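# Move the odd-colored relay into the black tray

## Task

Find the one relay, out of six, whose button color differs from the rest, pull it out, and set it inside the black parts tray. The relay panel is loose and has to end up lying flat on the table, and none of the other five relays may be left half-raised or tilted. Nothing may fall off the table.

## Robot and tools

ROBOT. Two UR-type arms, left_arm and right_arm, each ending in a sixteen-motor hand with index, middle and ring fingers plus a thumb. right_arm has a right hand; left_arm has its mirror image. A camera stand sits behind the arms, and a loose object may occasionally get a small push from outside.

FRAMES. Scene frame: origin at table height, halfway between the nominal arm bases, +x out over the table, +z up, left_arm on the +y side. Calibrated bases: left_arm (+0.020, +0.324, +0.049) m, right_arm (+0.039, -0.506, +0.049) m, each turned only slightly about z. Everything reported for an arm (end_effector_position, quaternion, velocities, Hand target, wrist-camera pose) is in that arm's own base frame. Fixed cameras and the table use the scene frame. Hand-point axes on the right hand: +z points along the straight fingers toward the tips, +y points out of the palm face, and +x runs across the palm away from the thumb. On the left hand +x points toward the thumb instead. A mast on the palm side of the wrist can strike objects.

execute_actions(actions, cameras). actions is a list of actions. Each action is a table of up to 15 rows, one per 1/30 s step; a shorter table repeats its final row. Each row is one flat list of 48 numbers, all in [-1, 1], covering both arms even if only one moves. Order: left dx, dy, dz, rx, ry, rz; left hand index_mcp, index_abd, index_pip, index_dip, middle_mcp, middle_abd, middle_pip, middle_dip, ring_mcp, ring_abd, ring_pip, ring_dip, thumb_cmc, thumb_axl, thumb_mcp, thumb_ipl; left current_limit, speed; then the same 24 for the right arm. The six pose numbers are offsets from the arm's Hand target at the start of that action, along that arm's base axes, and the turn is about the Hand target position. Every row counts from that same start, not from the row before. Scale: 1.0 = 0.6 m, or 180 degrees for the rotation vector rx, ry, rz. Six zeros re-command the current Hand target. Repeating an offset in a later action moves the arm again.

The sixteen hand numbers are absolute goal angles, not offsets, spread linearly between each hinge's two stops. Lower values mostly bend: finger _mcp is straight at +0.75, _pip at +0.58, _dip at +0.70, _abd at 0.00; thumb_cmc at +0.71, thumb_axl +0.68, thumb_mcp +0.23, thumb_ipl +0.17. current_limit maps -1..+1 to 0..550 mA (never below 11 mA). speed gives (speed+1)/2 of 8.5 rad/s. At start these are +0.4 and -0.6. A 0 is a real goal, so to leave a hand unchanged, send back its hand_goal, hand_current_limit and hand_speed. cameras: a list of names, ["all"], or []. Images come with an empty actions list by default, otherwise only on request.

move(target, speed, blend, stop_force, zero, blocking, cameras). target is one 48-number row or a list of up to 15 such rows, with the same layout and scale. Every row's offsets count from the Hand targets as they stood when the move began. Paths are straight lines. speed is in m/s (0.002 to 3.6, default 0.25), with turning capped at twice that in rad/s; give one value or one per target. blend is the corner rounding in metres, 0 meaning a full stop at each target. stop_force (3 to 120 N, one value for both arms) ends an arm's path when its wrist sensor feels that much push. Do not rely on it if the hand rotates during the move, and leave it out when backing away from a contact. zero (only with stop_force) re-zeroes the sensor first. blocking=false returns after about 0.5 s, but cannot be combined with stop_force. A move lasts between 0.5 and 10 s and does not avoid obstacles or the other arm. With stop_force, give every target in a list identical hand numbers. The result's "move:" line gives the ending (done, off_target, moving, held, fault) and any limits (paced = pose was clipped, held = steps withheld).

Other tools. wait(seconds 0 to 10) lets time run while each arm holds its command. stop brakes a running move. zoom_image(camera, region [x0, y0, x1, y1] in pixels, at most 504x504) enlarges part of the latest image from cam_head_left, cam_head_right, cam_high, cam_left_wrist or cam_right_wrist (each 672x504). zero_wrist_force(arm) takes the sensor's current reading as the new zero. read_manual gives licence text only. finished_scene(scene) ends the current scene and takes that scene's number; it cannot be undone.

RESULTS. Positions are in metres and quaternions in wxyz order. Hand target is the last commanded pose after clipping; the real hand point often sits a little short of it. Joint torques include gravity. Wrist force and torque are expressed in the hand point's axes, and a third line shows the peak since the last report. Hand entries follow the motor order above: hand_goal, hand_measured (same scale), hand_current_ma, and hand_state (moving, goal, blocked, overload).

CAUTIONS. Each step, commanded orientation is clipped to within 32 degrees of the measured one. The arms are stiff, so pushing even slightly past a firm contact can trigger a fault. About 150 N of outside force, or wrist torque of 25.2 N m, stops the arm for 10 s. A finger motor that stays at 495 mA or more for 5 s shuts down. Motors that reach 70 °C raise MOTOR HOT, and at 85 °C the arm brakes for 30 to 60 s. Keep the arms from touching each other, and never close one hand on the other's fingers. Route moves around an arm's own base, not close past it. Lift the relay straight up so its neighbours stay seated and the panel stays flat. Lower it gently into the tray rather than dropping it or releasing it while it is still moving.

Each tool is called after ">>>" by a JSON object that holds its "api" and its "payload", one argument or row to a line.

## Session

>>> {"api": "execute_actions", "payload": {
  "actions": []
}}

Scene clock: 0.00 s.
left_arm: end_effector_position=(+0.5262, -0.1447, +0.2090) hand_goal=(+0.754, +0.000, +0.576, +0.696, +0.754, +0.000, +0.576, +0.696, +0.754, +0.000, +0.576, +0.696, +0.714, +0.678, +0.226, +0.168) hand_measured=(+0.754, +0.000, +0.576, +0.696, +0.754, +0.000, +0.576, +0.696, +0.754, +0.000, +0.576, +0.696, +0.714, +0.678, +0.226, +0.168) hand_current_ma=(+0, +0, +0, +0, +0, +0, +0, +0, +0, +0, +0, +0, +0, +0, +0, +0) hand_state=(goal, goal, goal, goal, goal, goal, goal, goal, goal, goal, goal, goal, goal, goal, goal, goal) hand_current_limit=0.40 hand_speed=-0.60 end_effector_quat_wxyz=(+0.349, +0.142, +0.745, -0.550) | right_arm: end_effector_position=(+0.6938, +0.3571, +0.3479) hand_goal=(+0.754, +0.000, +0.576, +0.696, +0.754, +0.000, +0.576, +0.696, +0.754, +0.000, +0.576, +0.696, +0.714, +0.678, +0.226, +0.168) hand_measured=(+0.754, +0.000, +0.576, +0.696, +0.754, +0.000, +0.576, +0.696, +0.754, +0.000, +0.576, +0.696, +0.714, +0.678, +0.226, +0.168) hand_current_ma=(+0, +0, +0, +0, +0, +0, +0, +0, +0, +0, +0, +0, +0, +0, +0, +0) hand_state=(goal, goal, goal, goal, goal, goal, goal, goal, goal, goal, goal, goal, goal, goal, goal, goal) hand_current_limit=0.40 hand_speed=-0.60 end_effector_quat_wxyz=(-0.115, +0.851, +0.511, +0.010)
Joint positions: left_arm=[3.57 -1.522 -2.261 -1.255 0.161 -0.489] | right_arm=[0.334 -0.922 0.686 -1.307 -1.34 0.819]
Joint velocities: within noise
Joint torques (N m): no reading
Wrist force (N): no reading
Wrist torque (N m): no reading
Wrist force, peak (N): no reading
Hand target: left_arm +0.5262, -0.1447, +0.2090; +0.349, +0.142, +0.745, -0.550 | right_arm +0.6938, +0.3571, +0.3479; -0.115, +0.851, +0.511, +0.010

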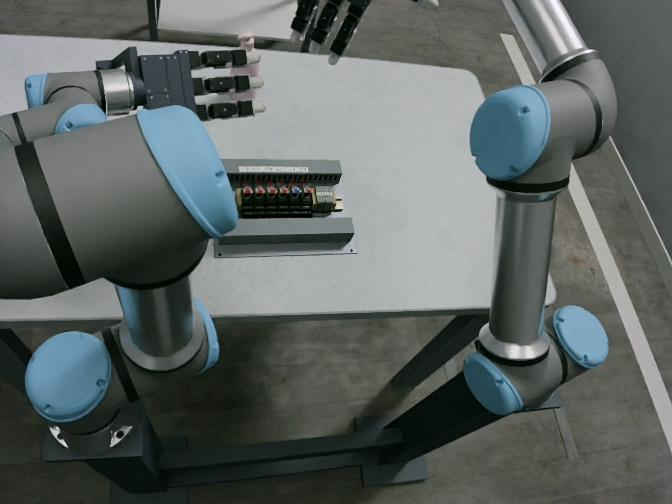

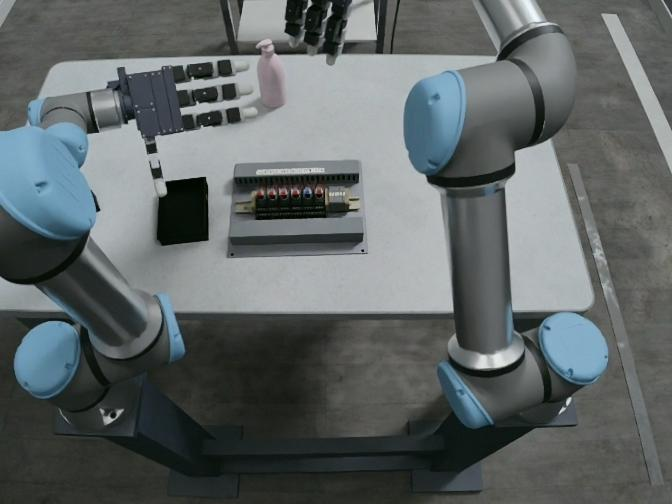

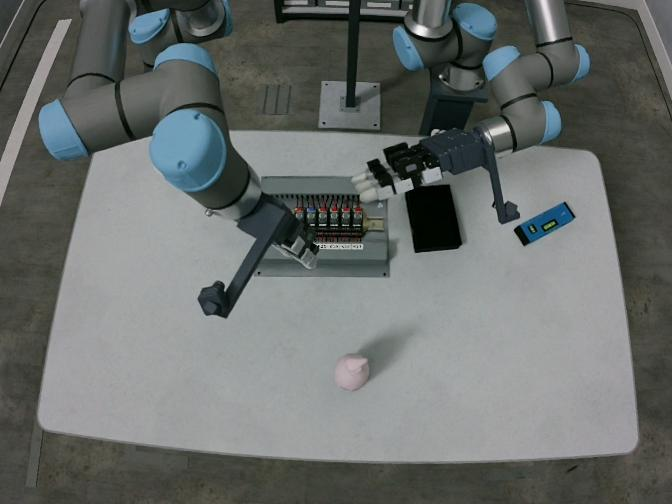

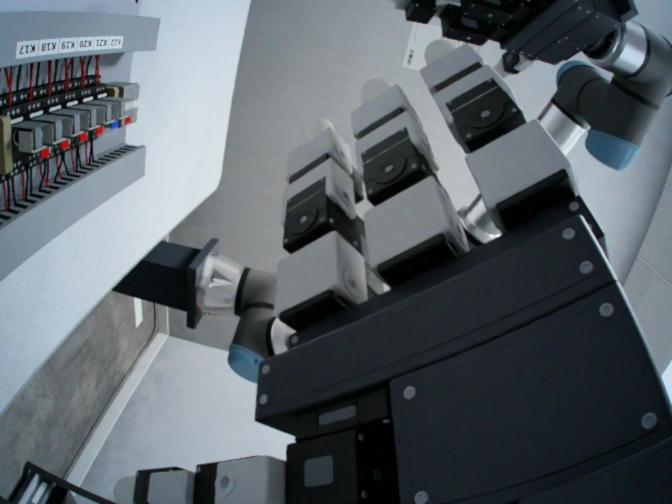

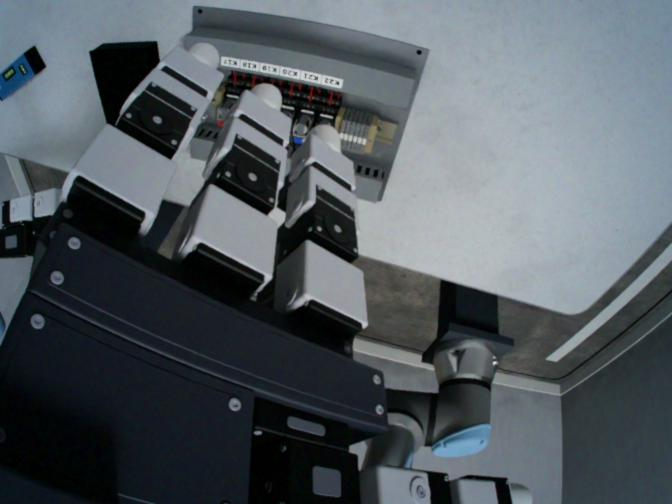

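>>> {"api": "zoom_image", "payload": {
  "camera": "cam_head_right",
  "region": [210, 140, 390, 275]
}}

>>> {"api": "zoom_image", "payload": {
  "camera": "cam_head_left",
  "region": [200, 140, 380, 275]
}}

>>> {"api": "zoom_image", "payload": {
  "camera": "cam_right_wrist",
  "region": [180, 0, 440, 200]
}}

>>> {"api": "zoom_image", "payload": {
  "camera": "cam_left_wrist",
  "region": [0, 0, 200, 260]
}}

>>> {"api": "zoom_image", "payload": {
  "camera": "cam_high",
  "region": [240, 150, 480, 290]
}}

Scaled by 2.800 from the camera's 672x504 image, which has a finer 960x720 frame.

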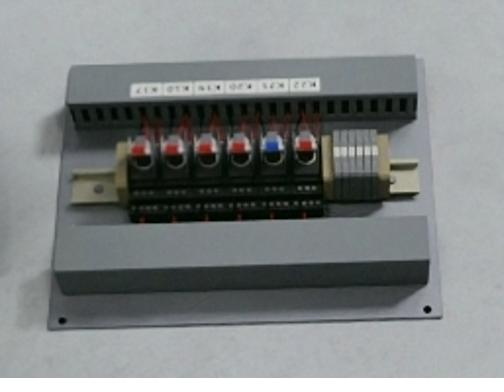

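Scaled by 2.800 from the camera's 672x504 image, which has a finer 960x720 frame.

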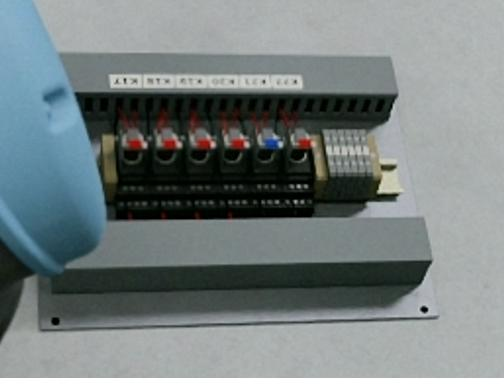

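Scaled by 1.938 from the camera's 672x504 image, which has a finer 960x720 frame.

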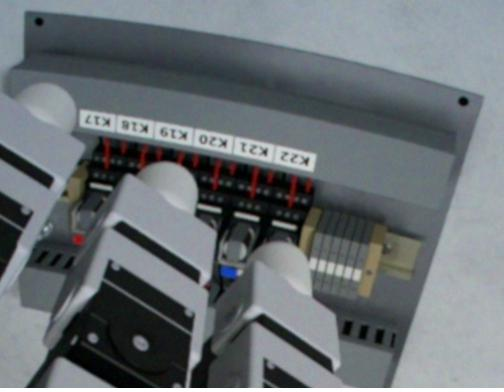

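Scaled by 1.938 from the camera's 672x504 image, which has a finer 960x720 frame.

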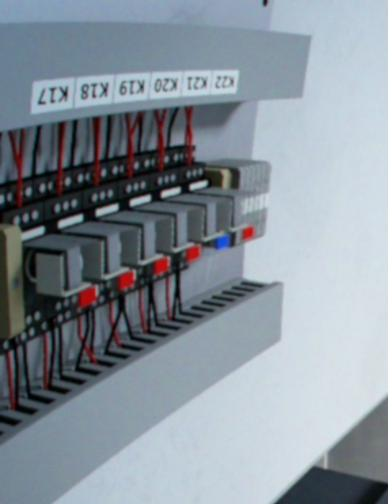

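Scaled by 2.100 from the camera's 672x504 image, which has a finer 960x720 frame.

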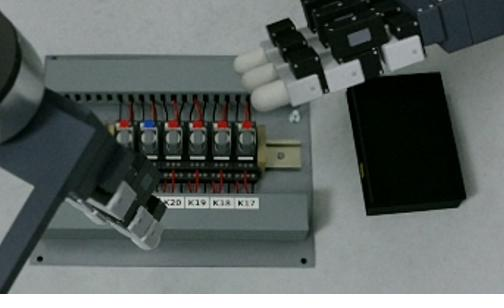

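>>> {"api": "move", "payload": {
  "target": [0,0,0.1,0,0,0, 0.754,0,0.576,0.696,0.754,0,0.576,0.696,0.754,0,0.576,0.696,0.714,0.678,0.226,0.168,0.4,-0.6, 0,-0.45,0.15,0,0,0, 0.754,0,0.576,0.696,0.754,0,0.576,0.696,0.754,0,0.576,0.696,0.714,0.678,0.226,0.168,0.4,-0.6],
  "cameras": ["all"]
}}

Scene clock: 9.50 s.
left_arm: end_effector_position=(+0.5262, -0.1447, +0.2690) hand_goal=(+0.754, +0.000, +0.576, +0.696, +0.754, +0.000, +0.576, +0.696, +0.754, +0.000, +0.576, +0.696, +0.714, +0.678, +0.226, +0.168) hand_measured=(+0.748, +0.000, +0.576, +0.696, +0.750, +0.000, +0.576, +0.696, +0.748, +0.000, +0.576, +0.696, +0.710, +0.678, +0.226, +0.168) hand_current_ma=(-25, +0, +3, +0, -23, +0, +3, +0, -24, +0, +3, +0, -18, -3, -1, -2) hand_state=(goal, goal, goal, goal, goal, goal, goal, goal, goal, goal, goal, goal, goal, goal, goal, goal) hand_current_limit=0.40 hand_speed=-0.60 end_effector_quat_wxyz=(+0.349, +0.142, +0.746, -0.550) | right_arm: end_effector_position=(+0.6938, +0.0871, +0.4379) hand_goal=(+0.754, +0.000, +0.576, +0.696, +0.754, +0.000, +0.576, +0.696, +0.754, +0.000, +0.576, +0.696, +0.714, +0.678, +0.226, +0.168) hand_measured=(+0.754, +0.000, +0.576, +0.696, +0.754, +0.000, +0.576, +0.696, +0.754, +0.000, +0.576, +0.696, +0.714, +0.678, +0.224, +0.168) hand_current_ma=(+0, +0, +0, +0, +0, +0, +0, +0, +0, +0, +0, +0, +0, +0, -1, +0) hand_state=(goal, goal, goal, goal, goal, goal, goal, goal, goal, goal, goal, goal, goal, goal, goal, goal) hand_current_limit=0.40 hand_speed=-0.60 end_effector_quat_wxyz=(-0.115, +0.851, +0.511, +0.010)
Joint positions: left_arm=[3.57 -1.431 -2.162 -1.443 0.161 -0.49] | right_arm=[-0.055 -1.123 0.742 -1.075 -1.368 0.422]
Joint torques (N m): left_arm=[9.92 26.6 32.7 -0.1 -0.76 1.66] | right_arm=[-13.17 -35.69 -34.72 -0.17 -1.07 -1.74]
Wrist force (N): left_arm=[-0.4 0.3 0.3] | right_arm=[-0.1 0.1 0.3]
Wrist torque (N m): left_arm=[0.03 0.05 -0.12] | right_arm=[-0.04 0.01 0.15]
Wrist force, peak (N): left_arm=[-0.5 0.3 0.4] | right_arm=[-1.2 0.5 -0.5]
Hand target: left_arm +0.5262, -0.1447, +0.2690; +0.349, +0.142, +0.745, -0.550 | right_arm +0.6938, +0.0871, +0.4379; -0.115, +0.851, +0.511, +0.010
Off the commanded pose: left_arm 0.000 m, 0 deg | right_arm 0.000 m, 0 deg.
move: done
camera_calibration:
cam_left_wrist: T_world_to_cam=[[0.197872, -0.0555925, 0.97865, -0.408207], [-0.903769, 0.376222, 0.204104, 0.42983], [-0.379537, -0.92486, 0.0242011, 0.185289], [0, 0, 0, 1]] pos_world=[0.539564, -0.0130382, 0.307278]
cam_right_wrist: T_world_to_cam=[[0.213454, -0.958546, -0.18875, 0.0455888], [-0.615741, -0.281997, 0.735758, 0.0863981], [-0.758485, -0.0408294, -0.65041, 0.944896], [0, 0, 0, 1]] pos_world=[0.760157, 0.106643, 0.559606]

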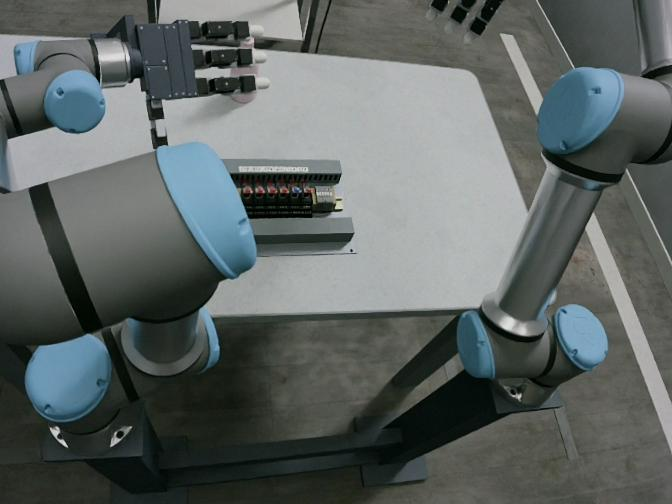

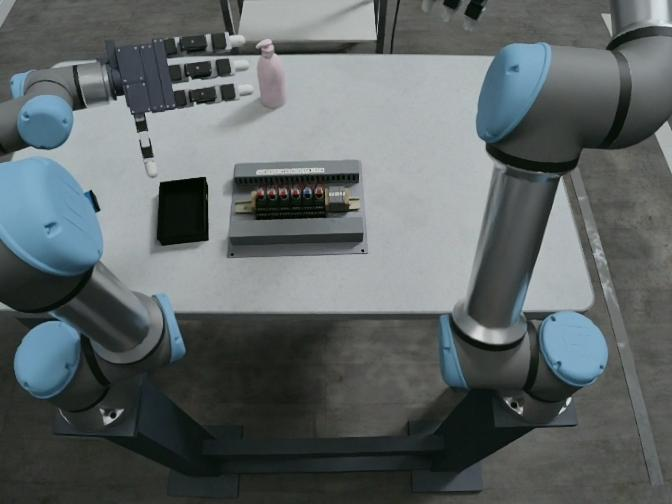

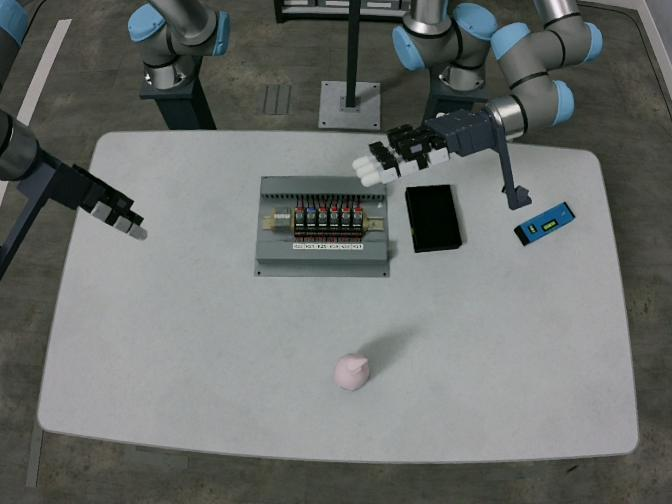

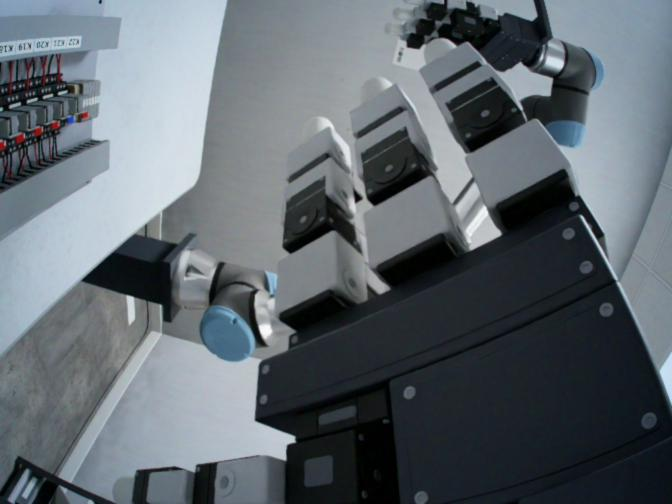

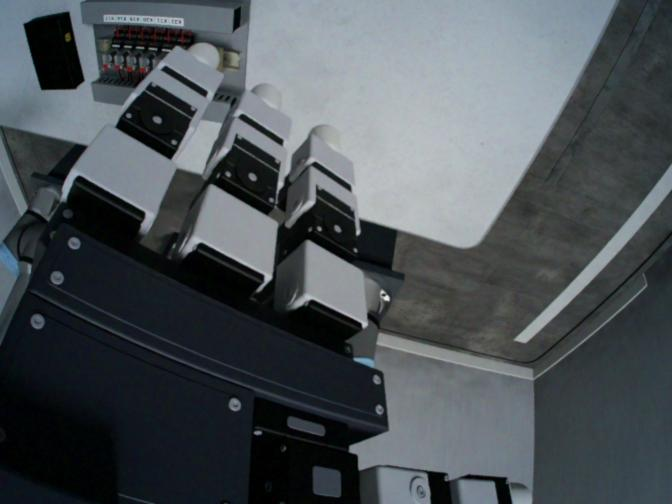

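>>> {"api": "zoom_image", "payload": {
  "camera": "cam_high",
  "region": [240, 160, 480, 290]
}}

>>> {"api": "zoom_image", "payload": {
  "camera": "cam_left_wrist",
  "region": [0, 0, 160, 240]
}}

>>> {"api": "zoom_image", "payload": {
  "camera": "cam_head_left",
  "region": [220, 150, 370, 262]
}}

Scaled by 2.100 from the camera's 672x504 image, which has a finer 960x720 frame.

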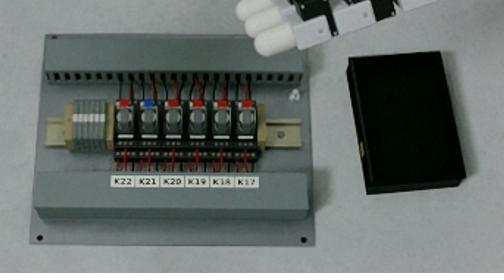

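Scaled by 2.100 from the camera's 672x504 image, which has a finer 960x720 frame.

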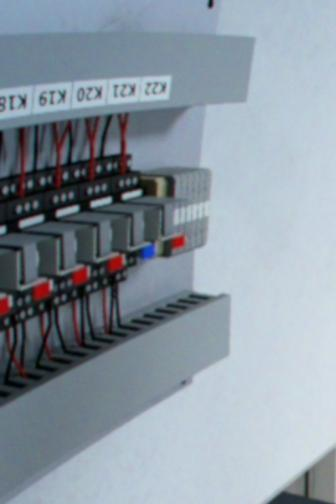

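Scaled by 3.360 from the camera's 672x504 image, which has a finer 960x720 frame.

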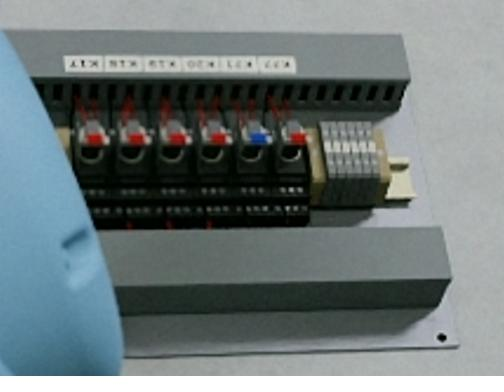

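>>> {"api": "move", "payload": {
  "target": [-0.08,-0.35,0.03,-0.1787,0.1908,0.4382, 1,0,0.576,0.696,1,0,1,1,1,0,1,1,0.714,0.678,0.226,0.168,0.4,-0.6, 0,0,0,0,0,0, 0.754,0,0.576,0.696,0.754,0,0.576,0.696,0.754,0,0.576,0.696,0.714,0.678,0.226,0.168,0.4,-0.6],
  "cameras": ["all"]
}}

Scene clock: 19.10 s.
left_arm: end_effector_position=(+0.4782, -0.3546, +0.2870) hand_goal=(+1.000, +0.000, +0.576, +0.696, +1.000, +0.000, +1.000, +1.000, +1.000, +0.000, +1.000, +1.000, +0.714, +0.678, +0.226, +0.168) hand_measured=(+0.982, +0.000, +0.576, +0.696, +0.984, +0.000, +0.996, +0.998, +0.984, +0.000, +0.996, +0.998, +0.708, +0.678, +0.226, +0.168) hand_current_ma=(-88, +0, +1, +0, -72, +0, -20, -12, -77, +0, -19, -11, -29, -3, -1, -2) hand_state=(goal, goal, goal, goal, goal, goal, goal, goal, goal, goal, goal, goal, goal, goal, goal, goal) hand_current_limit=0.40 hand_speed=-0.60 end_effector_quat_wxyz=(-0.417, +0.597, -0.561, +0.393) | right_arm: end_effector_position=(+0.6938, +0.0871, +0.4379) hand_goal=(+0.754, +0.000, +0.576, +0.696, +0.754, +0.000, +0.576, +0.696, +0.754, +0.000, +0.576, +0.696, +0.714, +0.678, +0.226, +0.168) hand_measured=(+0.754, +0.000, +0.576, +0.696, +0.754, +0.000, +0.576, +0.696, +0.754, +0.000, +0.576, +0.696, +0.714, +0.678, +0.224, +0.168) hand_current_ma=(+0, +0, +0, +0, +0, +0, +0, +0, +0, +0, +0, +0, +0, +0, -1, +0) hand_state=(goal, goal, goal, goal, goal, goal, goal, goal, goal, goal, goal, goal, goal, goal, goal, goal) hand_current_limit=0.40 hand_speed=-0.60 end_effector_quat_wxyz=(-0.115, +0.851, +0.511, +0.010)
Joint positions: left_arm=[2.574 -1.761 -1.491 -3.453 -2.155 -0.244] | right_arm=[-0.055 -1.123 0.742 -1.075 -1.368 0.422]
Joint torques (N m): left_arm=[-8.99 17.49 32.83 -1.93 -1.73 -1.32] | right_arm=[-13.44 -35.95 -33.71 -0.12 -0.93 -1.71]
Wrist force (N): left_arm=[-2.3 0.1 0.5] | right_arm=[-0.2 0.0 0.1]
Wrist torque (N m): left_arm=[-0.11 0.13 -0.13] | right_arm=[-0.03 0.03 0.14]
Wrist force, peak (N): left_arm=[-2.4 0.4 0.5] | right_arm=[-0.4 0.4 0.2]
Hand target: left_arm +0.4782, -0.3547, +0.2870; -0.417, +0.597, -0.561, +0.393 | right_arm +0.6938, +0.0871, +0.4379; -0.115, +0.851, +0.511, +0.010
Off the commanded pose: left_arm 0.000 m, 0 deg | right_arm 0.000 m, 0 deg.
move: done; limits=paced
camera_calibration:
cam_left_wrist: T_world_to_cam=[[0.135843, 0.803807, 0.579172, 0.0210638], [-0.446556, -0.472163, 0.760033, -0.217282], [0.884384, -0.361878, 0.294805, -0.509974], [0, 0, 0, 1]] pos_world=[0.351123, -0.304072, 0.303285]
cam_right_wrist: T_world_to_cam=[[0.213439, -0.958547, -0.188764, 0.0456274], [-0.615694, -0.281995, 0.735799, 0.0862661], [-0.758528, -0.0408269, -0.65036, 0.944965], [0, 0, 0, 1]] pos_world=[0.760157, 0.106643, 0.559706]

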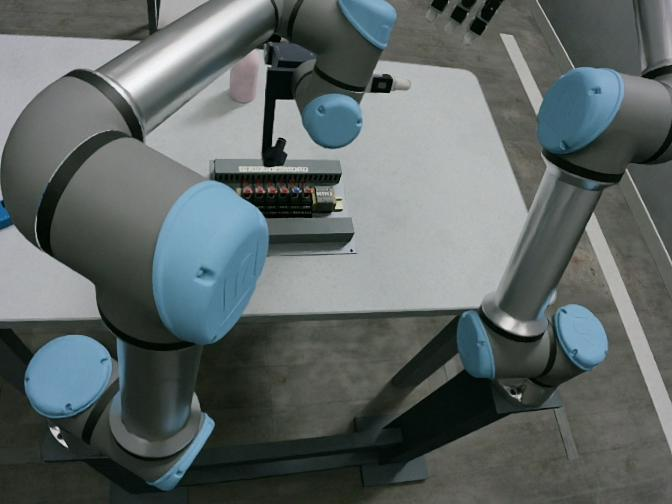

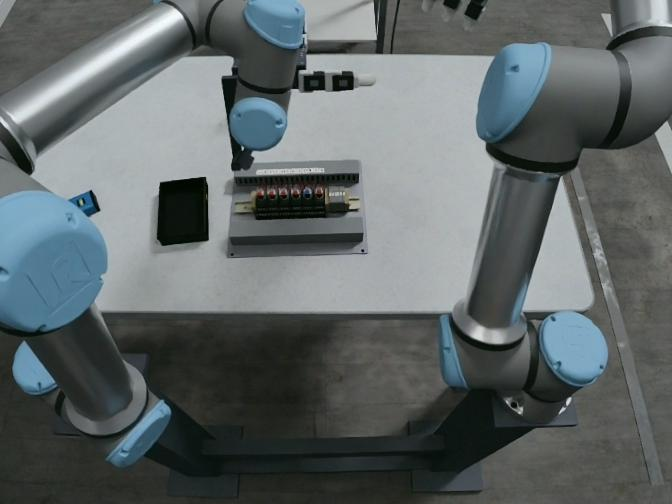

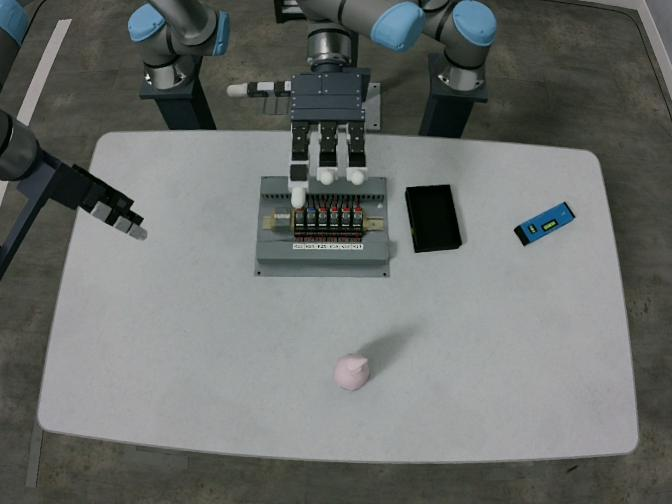

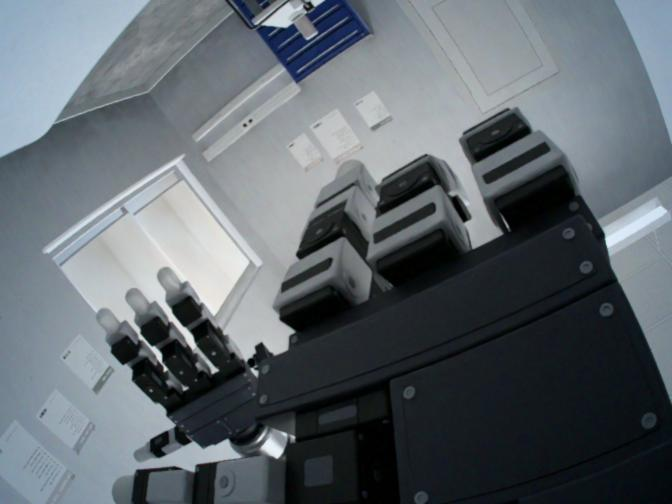

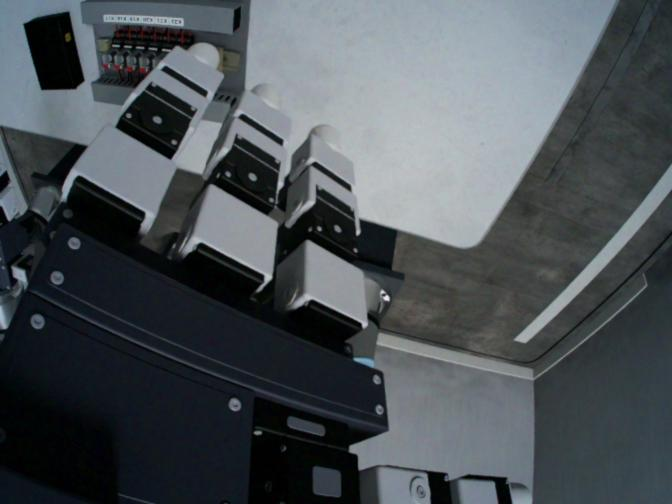

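>>> {"api": "move", "payload": {
  "target": [-0.16,0.05,0.1,0,0,0, 1,0,0.576,0.696,1,0,1,1,1,0,1,1,0.714,0.678,0.226,0.168,0.4,-0.6, -0.1,0.4667,-0.4,0,0,0, 1,0,1,1,1,0,1,1,1,0,1,1,0.714,0.678,0.226,0.168,0.4,-0.6],
  "cameras": ["cam_right_wrist","cam_high","cam_head_left","cam_head_right"]
}}

Scene clock: 22.87 s.
left_arm: end_effector_position=(+0.3823, -0.3247, +0.3470) hand_goal=(+1.000, +0.000, +0.576, +0.696, +1.000, +0.000, +1.000, +1.000, +1.000, +0.000, +1.000, +1.000, +0.714, +0.678, +0.226, +0.168) hand_measured=(+0.982, +0.000, +0.576, +0.696, +0.984, +0.000, +0.996, +0.998, +0.984, +0.000, +0.996, +0.998, +0.708, +0.678, +0.226, +0.168) hand_current_ma=(-88, +0, +0, +0, -72, +0, -20, -12, -77, +0, -19, -11, -29, -3, -1, -2) hand_state=(goal, goal, goal, goal, goal, goal, goal, goal, goal, goal, goal, goal, goal, goal, goal, goal) hand_current_limit=0.40 hand_speed=-0.60 end_effector_quat_wxyz=(-0.417, +0.597, -0.561, +0.393) | right_arm: end_effector_position=(+0.6338, +0.3669, +0.1980) hand_goal=(+1.000, +0.000, +1.000, +1.000, +1.000, +0.000, +1.000, +1.000, +1.000, +0.000, +1.000, +1.000, +0.714, +0.678, +0.226, +0.168) hand_measured=(+0.986, +0.000, +0.994, +0.996, +0.988, +0.000, +0.992, +0.996, +0.986, +0.000, +0.992, +0.996, +0.714, +0.678, +0.224, +0.168) hand_current_ma=(-15, +0, -4, -1, -11, +0, -5, -2, -12, +0, -5, -1, +0, +0, -1, +0) hand_state=(goal, goal, goal, goal, goal, goal, goal, goal, goal, goal, goal, goal, goal, goal, goal, goal) hand_current_limit=0.40 hand_speed=-0.60 end_effector_quat_wxyz=(-0.115, +0.851, +0.511, +0.010)
Joint positions: left_arm=[2.497 -1.558 -1.563 -3.608 -2.226 -0.285] | right_arm=[0.376 -1.056 1.289 -1.785 -1.339 0.863]
Joint torques (N m): left_arm=[-8.73 31.73 8.82 -2.13 -1.87 -1.25] | right_arm=[12.17 -40.06 -36.24 -4.91 -0.88 1.26]
Wrist force (N): left_arm=[-1.9 0.2 0.3] | right_arm=[-0.3 0.0 0.2]
Wrist torque (N m): left_arm=[-0.07 0.06 -0.08] | right_arm=[-0.09 0.07 -0.09]
Wrist force, peak (N): left_arm=[-2.4 0.5 1.0] | right_arm=[0.2 -0.7 1.2]
Hand target: left_arm +0.3822, -0.3247, +0.3470; -0.417, +0.597, -0.561, +0.393 | right_arm +0.6338, +0.3671, +0.1979; -0.115, +0.851, +0.511, +0.010
Off the commanded pose: left_arm 0.000 m, 0 deg | right_arm 0.000 m, 0 deg.
move: done
camera_calibration:
cam_right_wrist: T_world_to_cam=[[0.213485, -0.95852, -0.188848, 0.281335], [-0.615618, -0.282086, 0.735827, 0.304717], [-0.758577, -0.0408295, -0.650303, 0.754872], [0, 0, 0, 1]] pos_world=[0.700158, 0.386442, 0.319806]
Images, in order (width x height): cam_head_left 672x504, cam_head_right 672x504, cam_high 672x504, cam_right_wrist 672x504.

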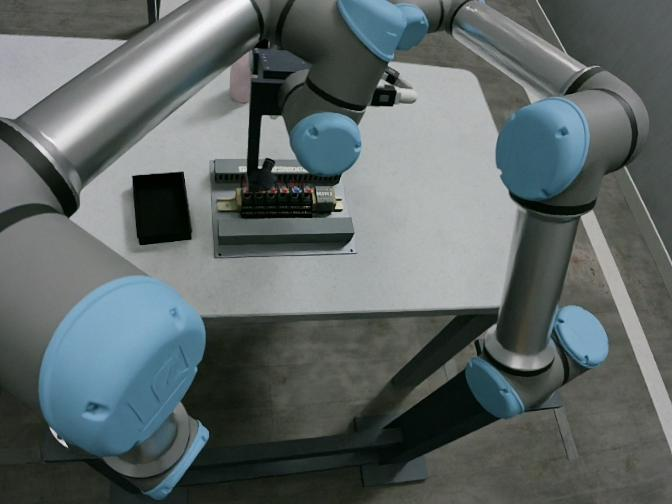

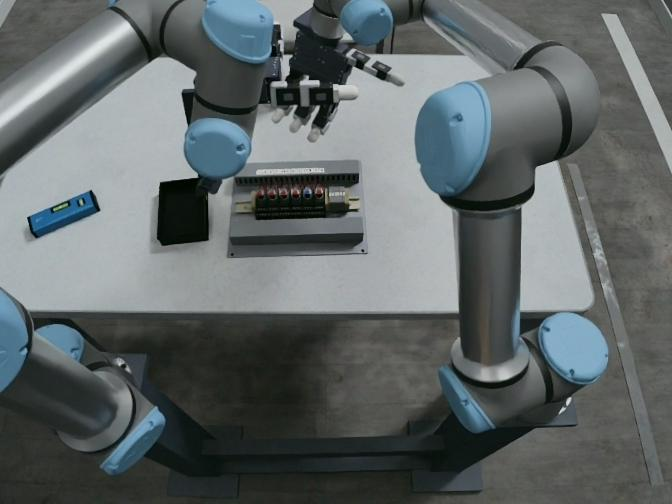

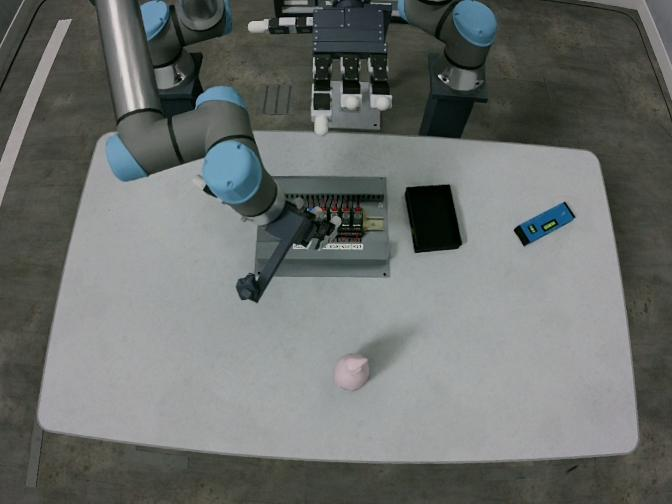

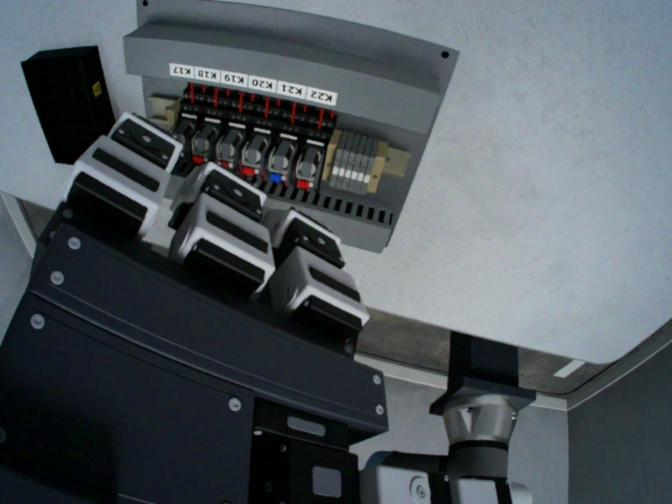

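>>> {"api": "zoom_image", "payload": {
  "camera": "cam_right_wrist",
  "region": [140, 60, 400, 230]
}}

>>> {"api": "zoom_image", "payload": {
  "camera": "cam_right_wrist",
  "region": [235, 100, 355, 200]
}}

Scaled by 1.938 from the camera's 672x504 image, which has a finer 960x720 frame.

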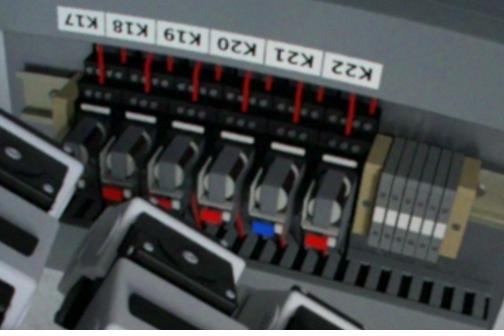

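Scaled by 4.200 from the camera's 672x504 image, which has a finer 960x720 frame.

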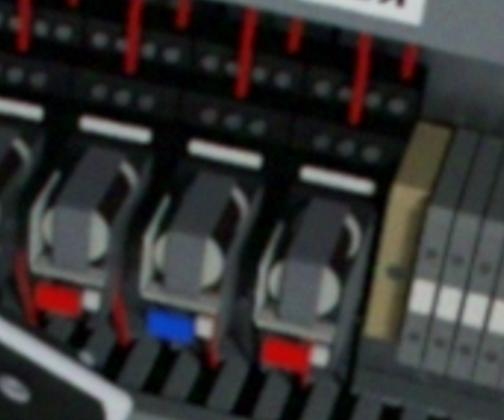

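>>> {"api": "move", "payload": {
  "target": [0,0,0,0,0,0, 1,0,0.576,0.696,1,0,1,1,1,0,1,1,0.714,0.678,0.226,0.168,0.4,-0.6, 0,-0.06,-0.18,0,0,0, -0.5,0,-0.9,0,-0.5,0,-0.9,0,-0.5,0,-0.9,0,0.714,0.678,0.226,0.168,0.4,-0.6],
  "cameras": ["cam_right_wrist"]
}}

>>> {"api": "zoom_image", "payload": {
  "camera": "cam_right_wrist",
  "region": [140, 40, 340, 190]
}}

Scene clock: 25.57 s.
left_arm: end_effector_position=(+0.3822, -0.3247, +0.3470) hand_goal=(+1.000, +0.000, +0.576, +0.696, +1.000, +0.000, +1.000, +1.000, +1.000, +0.000, +1.000, +1.000, +0.714, +0.678, +0.226, +0.168) hand_measured=(+0.982, +0.000, +0.576, +0.696, +0.984, +0.000, +0.996, +0.998, +0.984, +0.000, +0.996, +0.998, +0.708, +0.678, +0.226, +0.168) hand_current_ma=(-88, +0, +0, +0, -72, +0, -20, -12, -77, +0, -19, -11, -29, -3, -1, -2) hand_state=(goal, goal, goal, goal, goal, goal, goal, goal, goal, goal, goal, goal, goal, goal, goal, goal) hand_current_limit=0.40 hand_speed=-0.60 end_effector_quat_wxyz=(-0.417, +0.597, -0.561, +0.393) | right_arm: end_effector_position=(+0.6338, +0.3311, +0.0899) hand_goal=(-0.500, +0.000, -0.900, +0.000, -0.500, +0.000, -0.900, +0.000, -0.500, +0.000, -0.900, +0.000, +0.714, +0.678, +0.226, +0.168) hand_measured=(-0.442, +0.002, -0.800, +0.022, -0.464, +0.000, -0.744, +0.034, -0.462, +0.000, -0.746, +0.032, +0.722, +0.678, +0.224, +0.168) hand_current_ma=(+118, +1, +248, +24, +56, +0, +385, +49, +61, +0, +385, +43, +5, +0, -1, +0) hand_state=(blocked, goal, blocked, blocked, blocked, goal, blocked, blocked, blocked, goal, blocked, blocked, goal, goal, goal, goal) hand_current_limit=0.40 hand_speed=-0.60 end_effector_quat_wxyz=(-0.115, +0.851, +0.511, +0.010)
Joint positions: left_arm=[2.497 -1.558 -1.563 -3.608 -2.226 -0.285] | right_arm=[0.326 -1.007 1.503 -2.037 -1.34 0.812]
Joint torques (N m): left_arm=[-9.51 31.65 8.65 -2.09 -1.87 -1.17] | right_arm=[-12.87 -39.27 -11.91 -4.72 1.75 -1.55]
Wrist force (N): left_arm=[-2.1 0.0 0.5] | right_arm=[-0.4 0.0 0.1]
Wrist torque (N m): left_arm=[-0.12 0.08 -0.08] | right_arm=[0.18 0.07 0.14]
Wrist force, peak (N): left_arm=[-2.2 0.6 0.7] | right_arm=[-1.0 0.5 1.3]
Hand target: left_arm +0.3822, -0.3247, +0.3470; -0.417, +0.597, -0.561, +0.393 | right_arm +0.6338, +0.3311, +0.0899; -0.115, +0.851, +0.511, +0.010
Off the commanded pose: left_arm 0.000 m, 0 deg | right_arm 0.000 m, 0 deg.
move: done
camera_calibration:
cam_right_wrist: T_world_to_cam=[[0.213439, -0.958547, -0.188764, 0.226629], [-0.615694, -0.281995, 0.735799, 0.374189], [-0.758528, -0.0408269, -0.65036, 0.68309], [0, 0, 0, 1]] pos_world=[0.700157, 0.350643, 0.211706]
Images, in order (width x height): cam_right_wrist 672x504.

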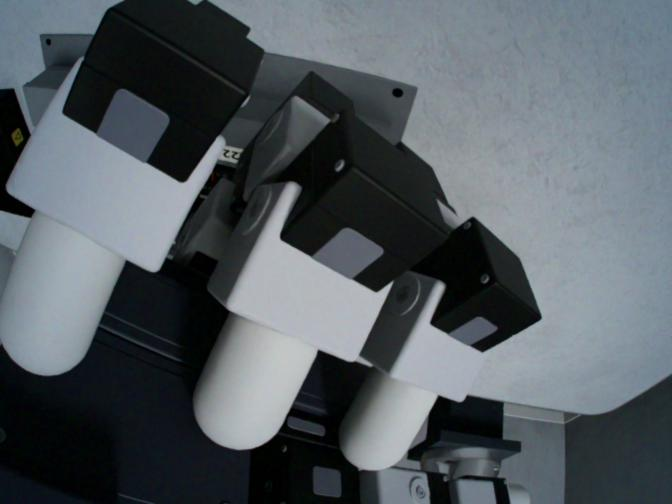

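Scaled by 2.520 from the camera's 672x504 image, which has a finer 960x720 frame.

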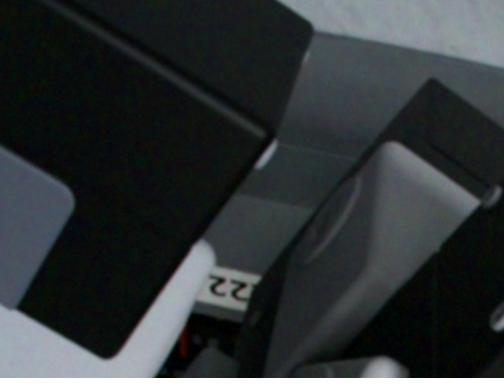

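>>> {"api": "move", "payload": {
  "target": [0,0,0,0,0,0, 1,0,0.576,0.696,1,0,1,1,1,0,1,1,0.714,0.678,0.226,0.168,0.4,-0.6, 0.06,0.2,0.15,0,0,0, 1,0,1,1,1,0,1,1,1,0,1,1,0.714,0.678,0.226,0.168,0.4,-0.6],
  "cameras": ["cam_right_wrist"]
}}

>>> {"api": "zoom_image", "payload": {
  "camera": "cam_right_wrist",
  "region": [200, 40, 460, 235]
}}

Scene clock: 27.53 s.
left_arm: end_effector_position=(+0.3822, -0.3247, +0.3470) hand_goal=(+1.000, +0.000, +0.576, +0.696, +1.000, +0.000, +1.000, +1.000, +1.000, +0.000, +1.000, +1.000, +0.714, +0.678, +0.226, +0.168) hand_measured=(+0.982, +0.000, +0.576, +0.696, +0.984, +0.000, +0.996, +0.998, +0.984, +0.000, +0.996, +0.998, +0.708, +0.678, +0.226, +0.168) hand_current_ma=(-88, +0, +0, +0, -72, +0, -20, -12, -77, +0, -19, -11, -29, -3, -1, -2) hand_state=(goal, goal, goal, goal, goal, goal, goal, goal, goal, goal, goal, goal, goal, goal, goal, goal) hand_current_limit=0.40 hand_speed=-0.60 end_effector_quat_wxyz=(-0.417, +0.597, -0.561, +0.393) | right_arm: end_effector_position=(+0.6698, +0.4511, +0.1799) hand_goal=(+1.000, +0.000, +1.000, +1.000, +1.000, +0.000, +1.000, +1.000, +1.000, +0.000, +1.000, +1.000, +0.714, +0.678, +0.226, +0.168) hand_measured=(+0.986, +0.002, +0.994, +0.998, +0.988, +0.000, +0.992, +0.996, +0.986, +0.000, +0.992, +0.998, +0.714, +0.678, +0.224, +0.168) hand_current_ma=(-14, +1, -4, -1, -11, +0, -5, -1, -12, +0, -5, -1, +0, +0, -1, +0) hand_state=(goal, goal, goal, goal, goal, goal, goal, goal, goal, goal, goal, goal, goal, goal, goal, goal) hand_current_limit=0.40 hand_speed=-0.60 end_effector_quat_wxyz=(-0.115, +0.851, +0.511, +0.010)
Joint positions: left_arm=[2.497 -1.558 -1.563 -3.608 -2.226 -0.285] | right_arm=[0.461 -0.847 0.997 -1.724 -1.339 0.95]
Joint torques (N m): left_arm=[-8.24 31.85 9.03 -2.06 -1.95 -1.17] | right_arm=[13.33 -47.53 -35.56 -0.16 -1.02 1.05]
Wrist force (N): left_arm=[-1.7 0.4 0.3] | right_arm=[-0.3 0.0 0.2]
Wrist torque (N m): left_arm=[-0.05 0.04 -0.06] | right_arm=[-0.10 0.04 -0.09]
Wrist force, peak (N): left_arm=[-2.2 0.3 0.9] | right_arm=[-1.2 0.4 0.8]
Hand target: left_arm +0.3822, -0.3247, +0.3470; -0.417, +0.597, -0.561, +0.393 | right_arm +0.6698, +0.4511, +0.1799; -0.115, +0.851, +0.511, +0.010
Off the commanded pose: left_arm 0.000 m, 0 deg | right_arm 0.000 m, 0 deg.
move: done
camera_calibration:
cam_right_wrist: T_world_to_cam=[[0.213454, -0.958546, -0.18875, 0.350925], [-0.615741, -0.281997, 0.735758, 0.364093], [-0.758485, -0.0408294, -0.65041, 0.773748], [0, 0, 0, 1]] pos_world=[0.736157, 0.470643, 0.301606]
Images, in order (width x height): cam_right_wrist 672x504.

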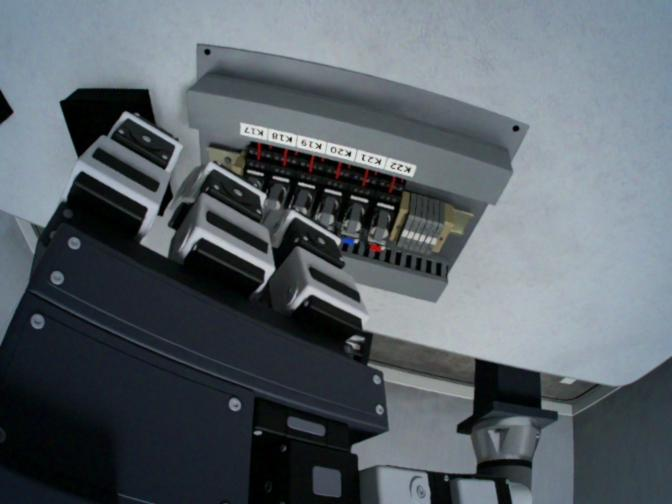

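Scaled by 1.938 from the camera's 672x504 image, which has a finer 960x720 frame.

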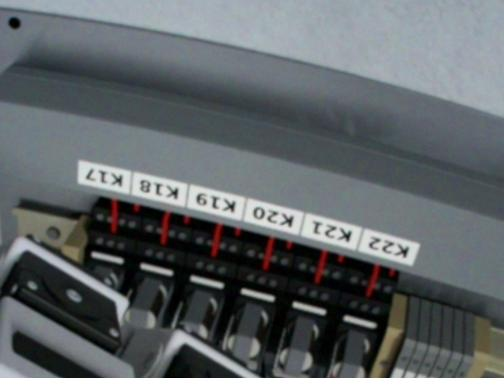

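>>> {"api": "zoom_image", "payload": {
  "camera": "cam_right_wrist",
  "region": [310, 170, 430, 260]
}}

Scaled by 4.200 from the camera's 672x504 image, which has a finer 960x720 frame.

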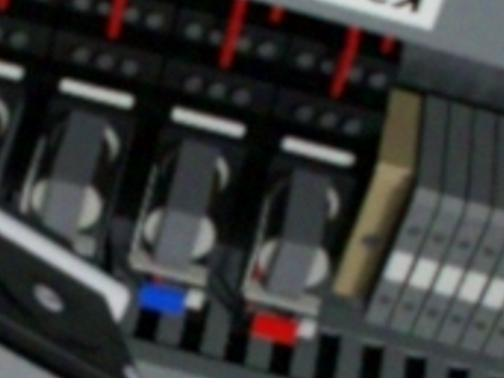

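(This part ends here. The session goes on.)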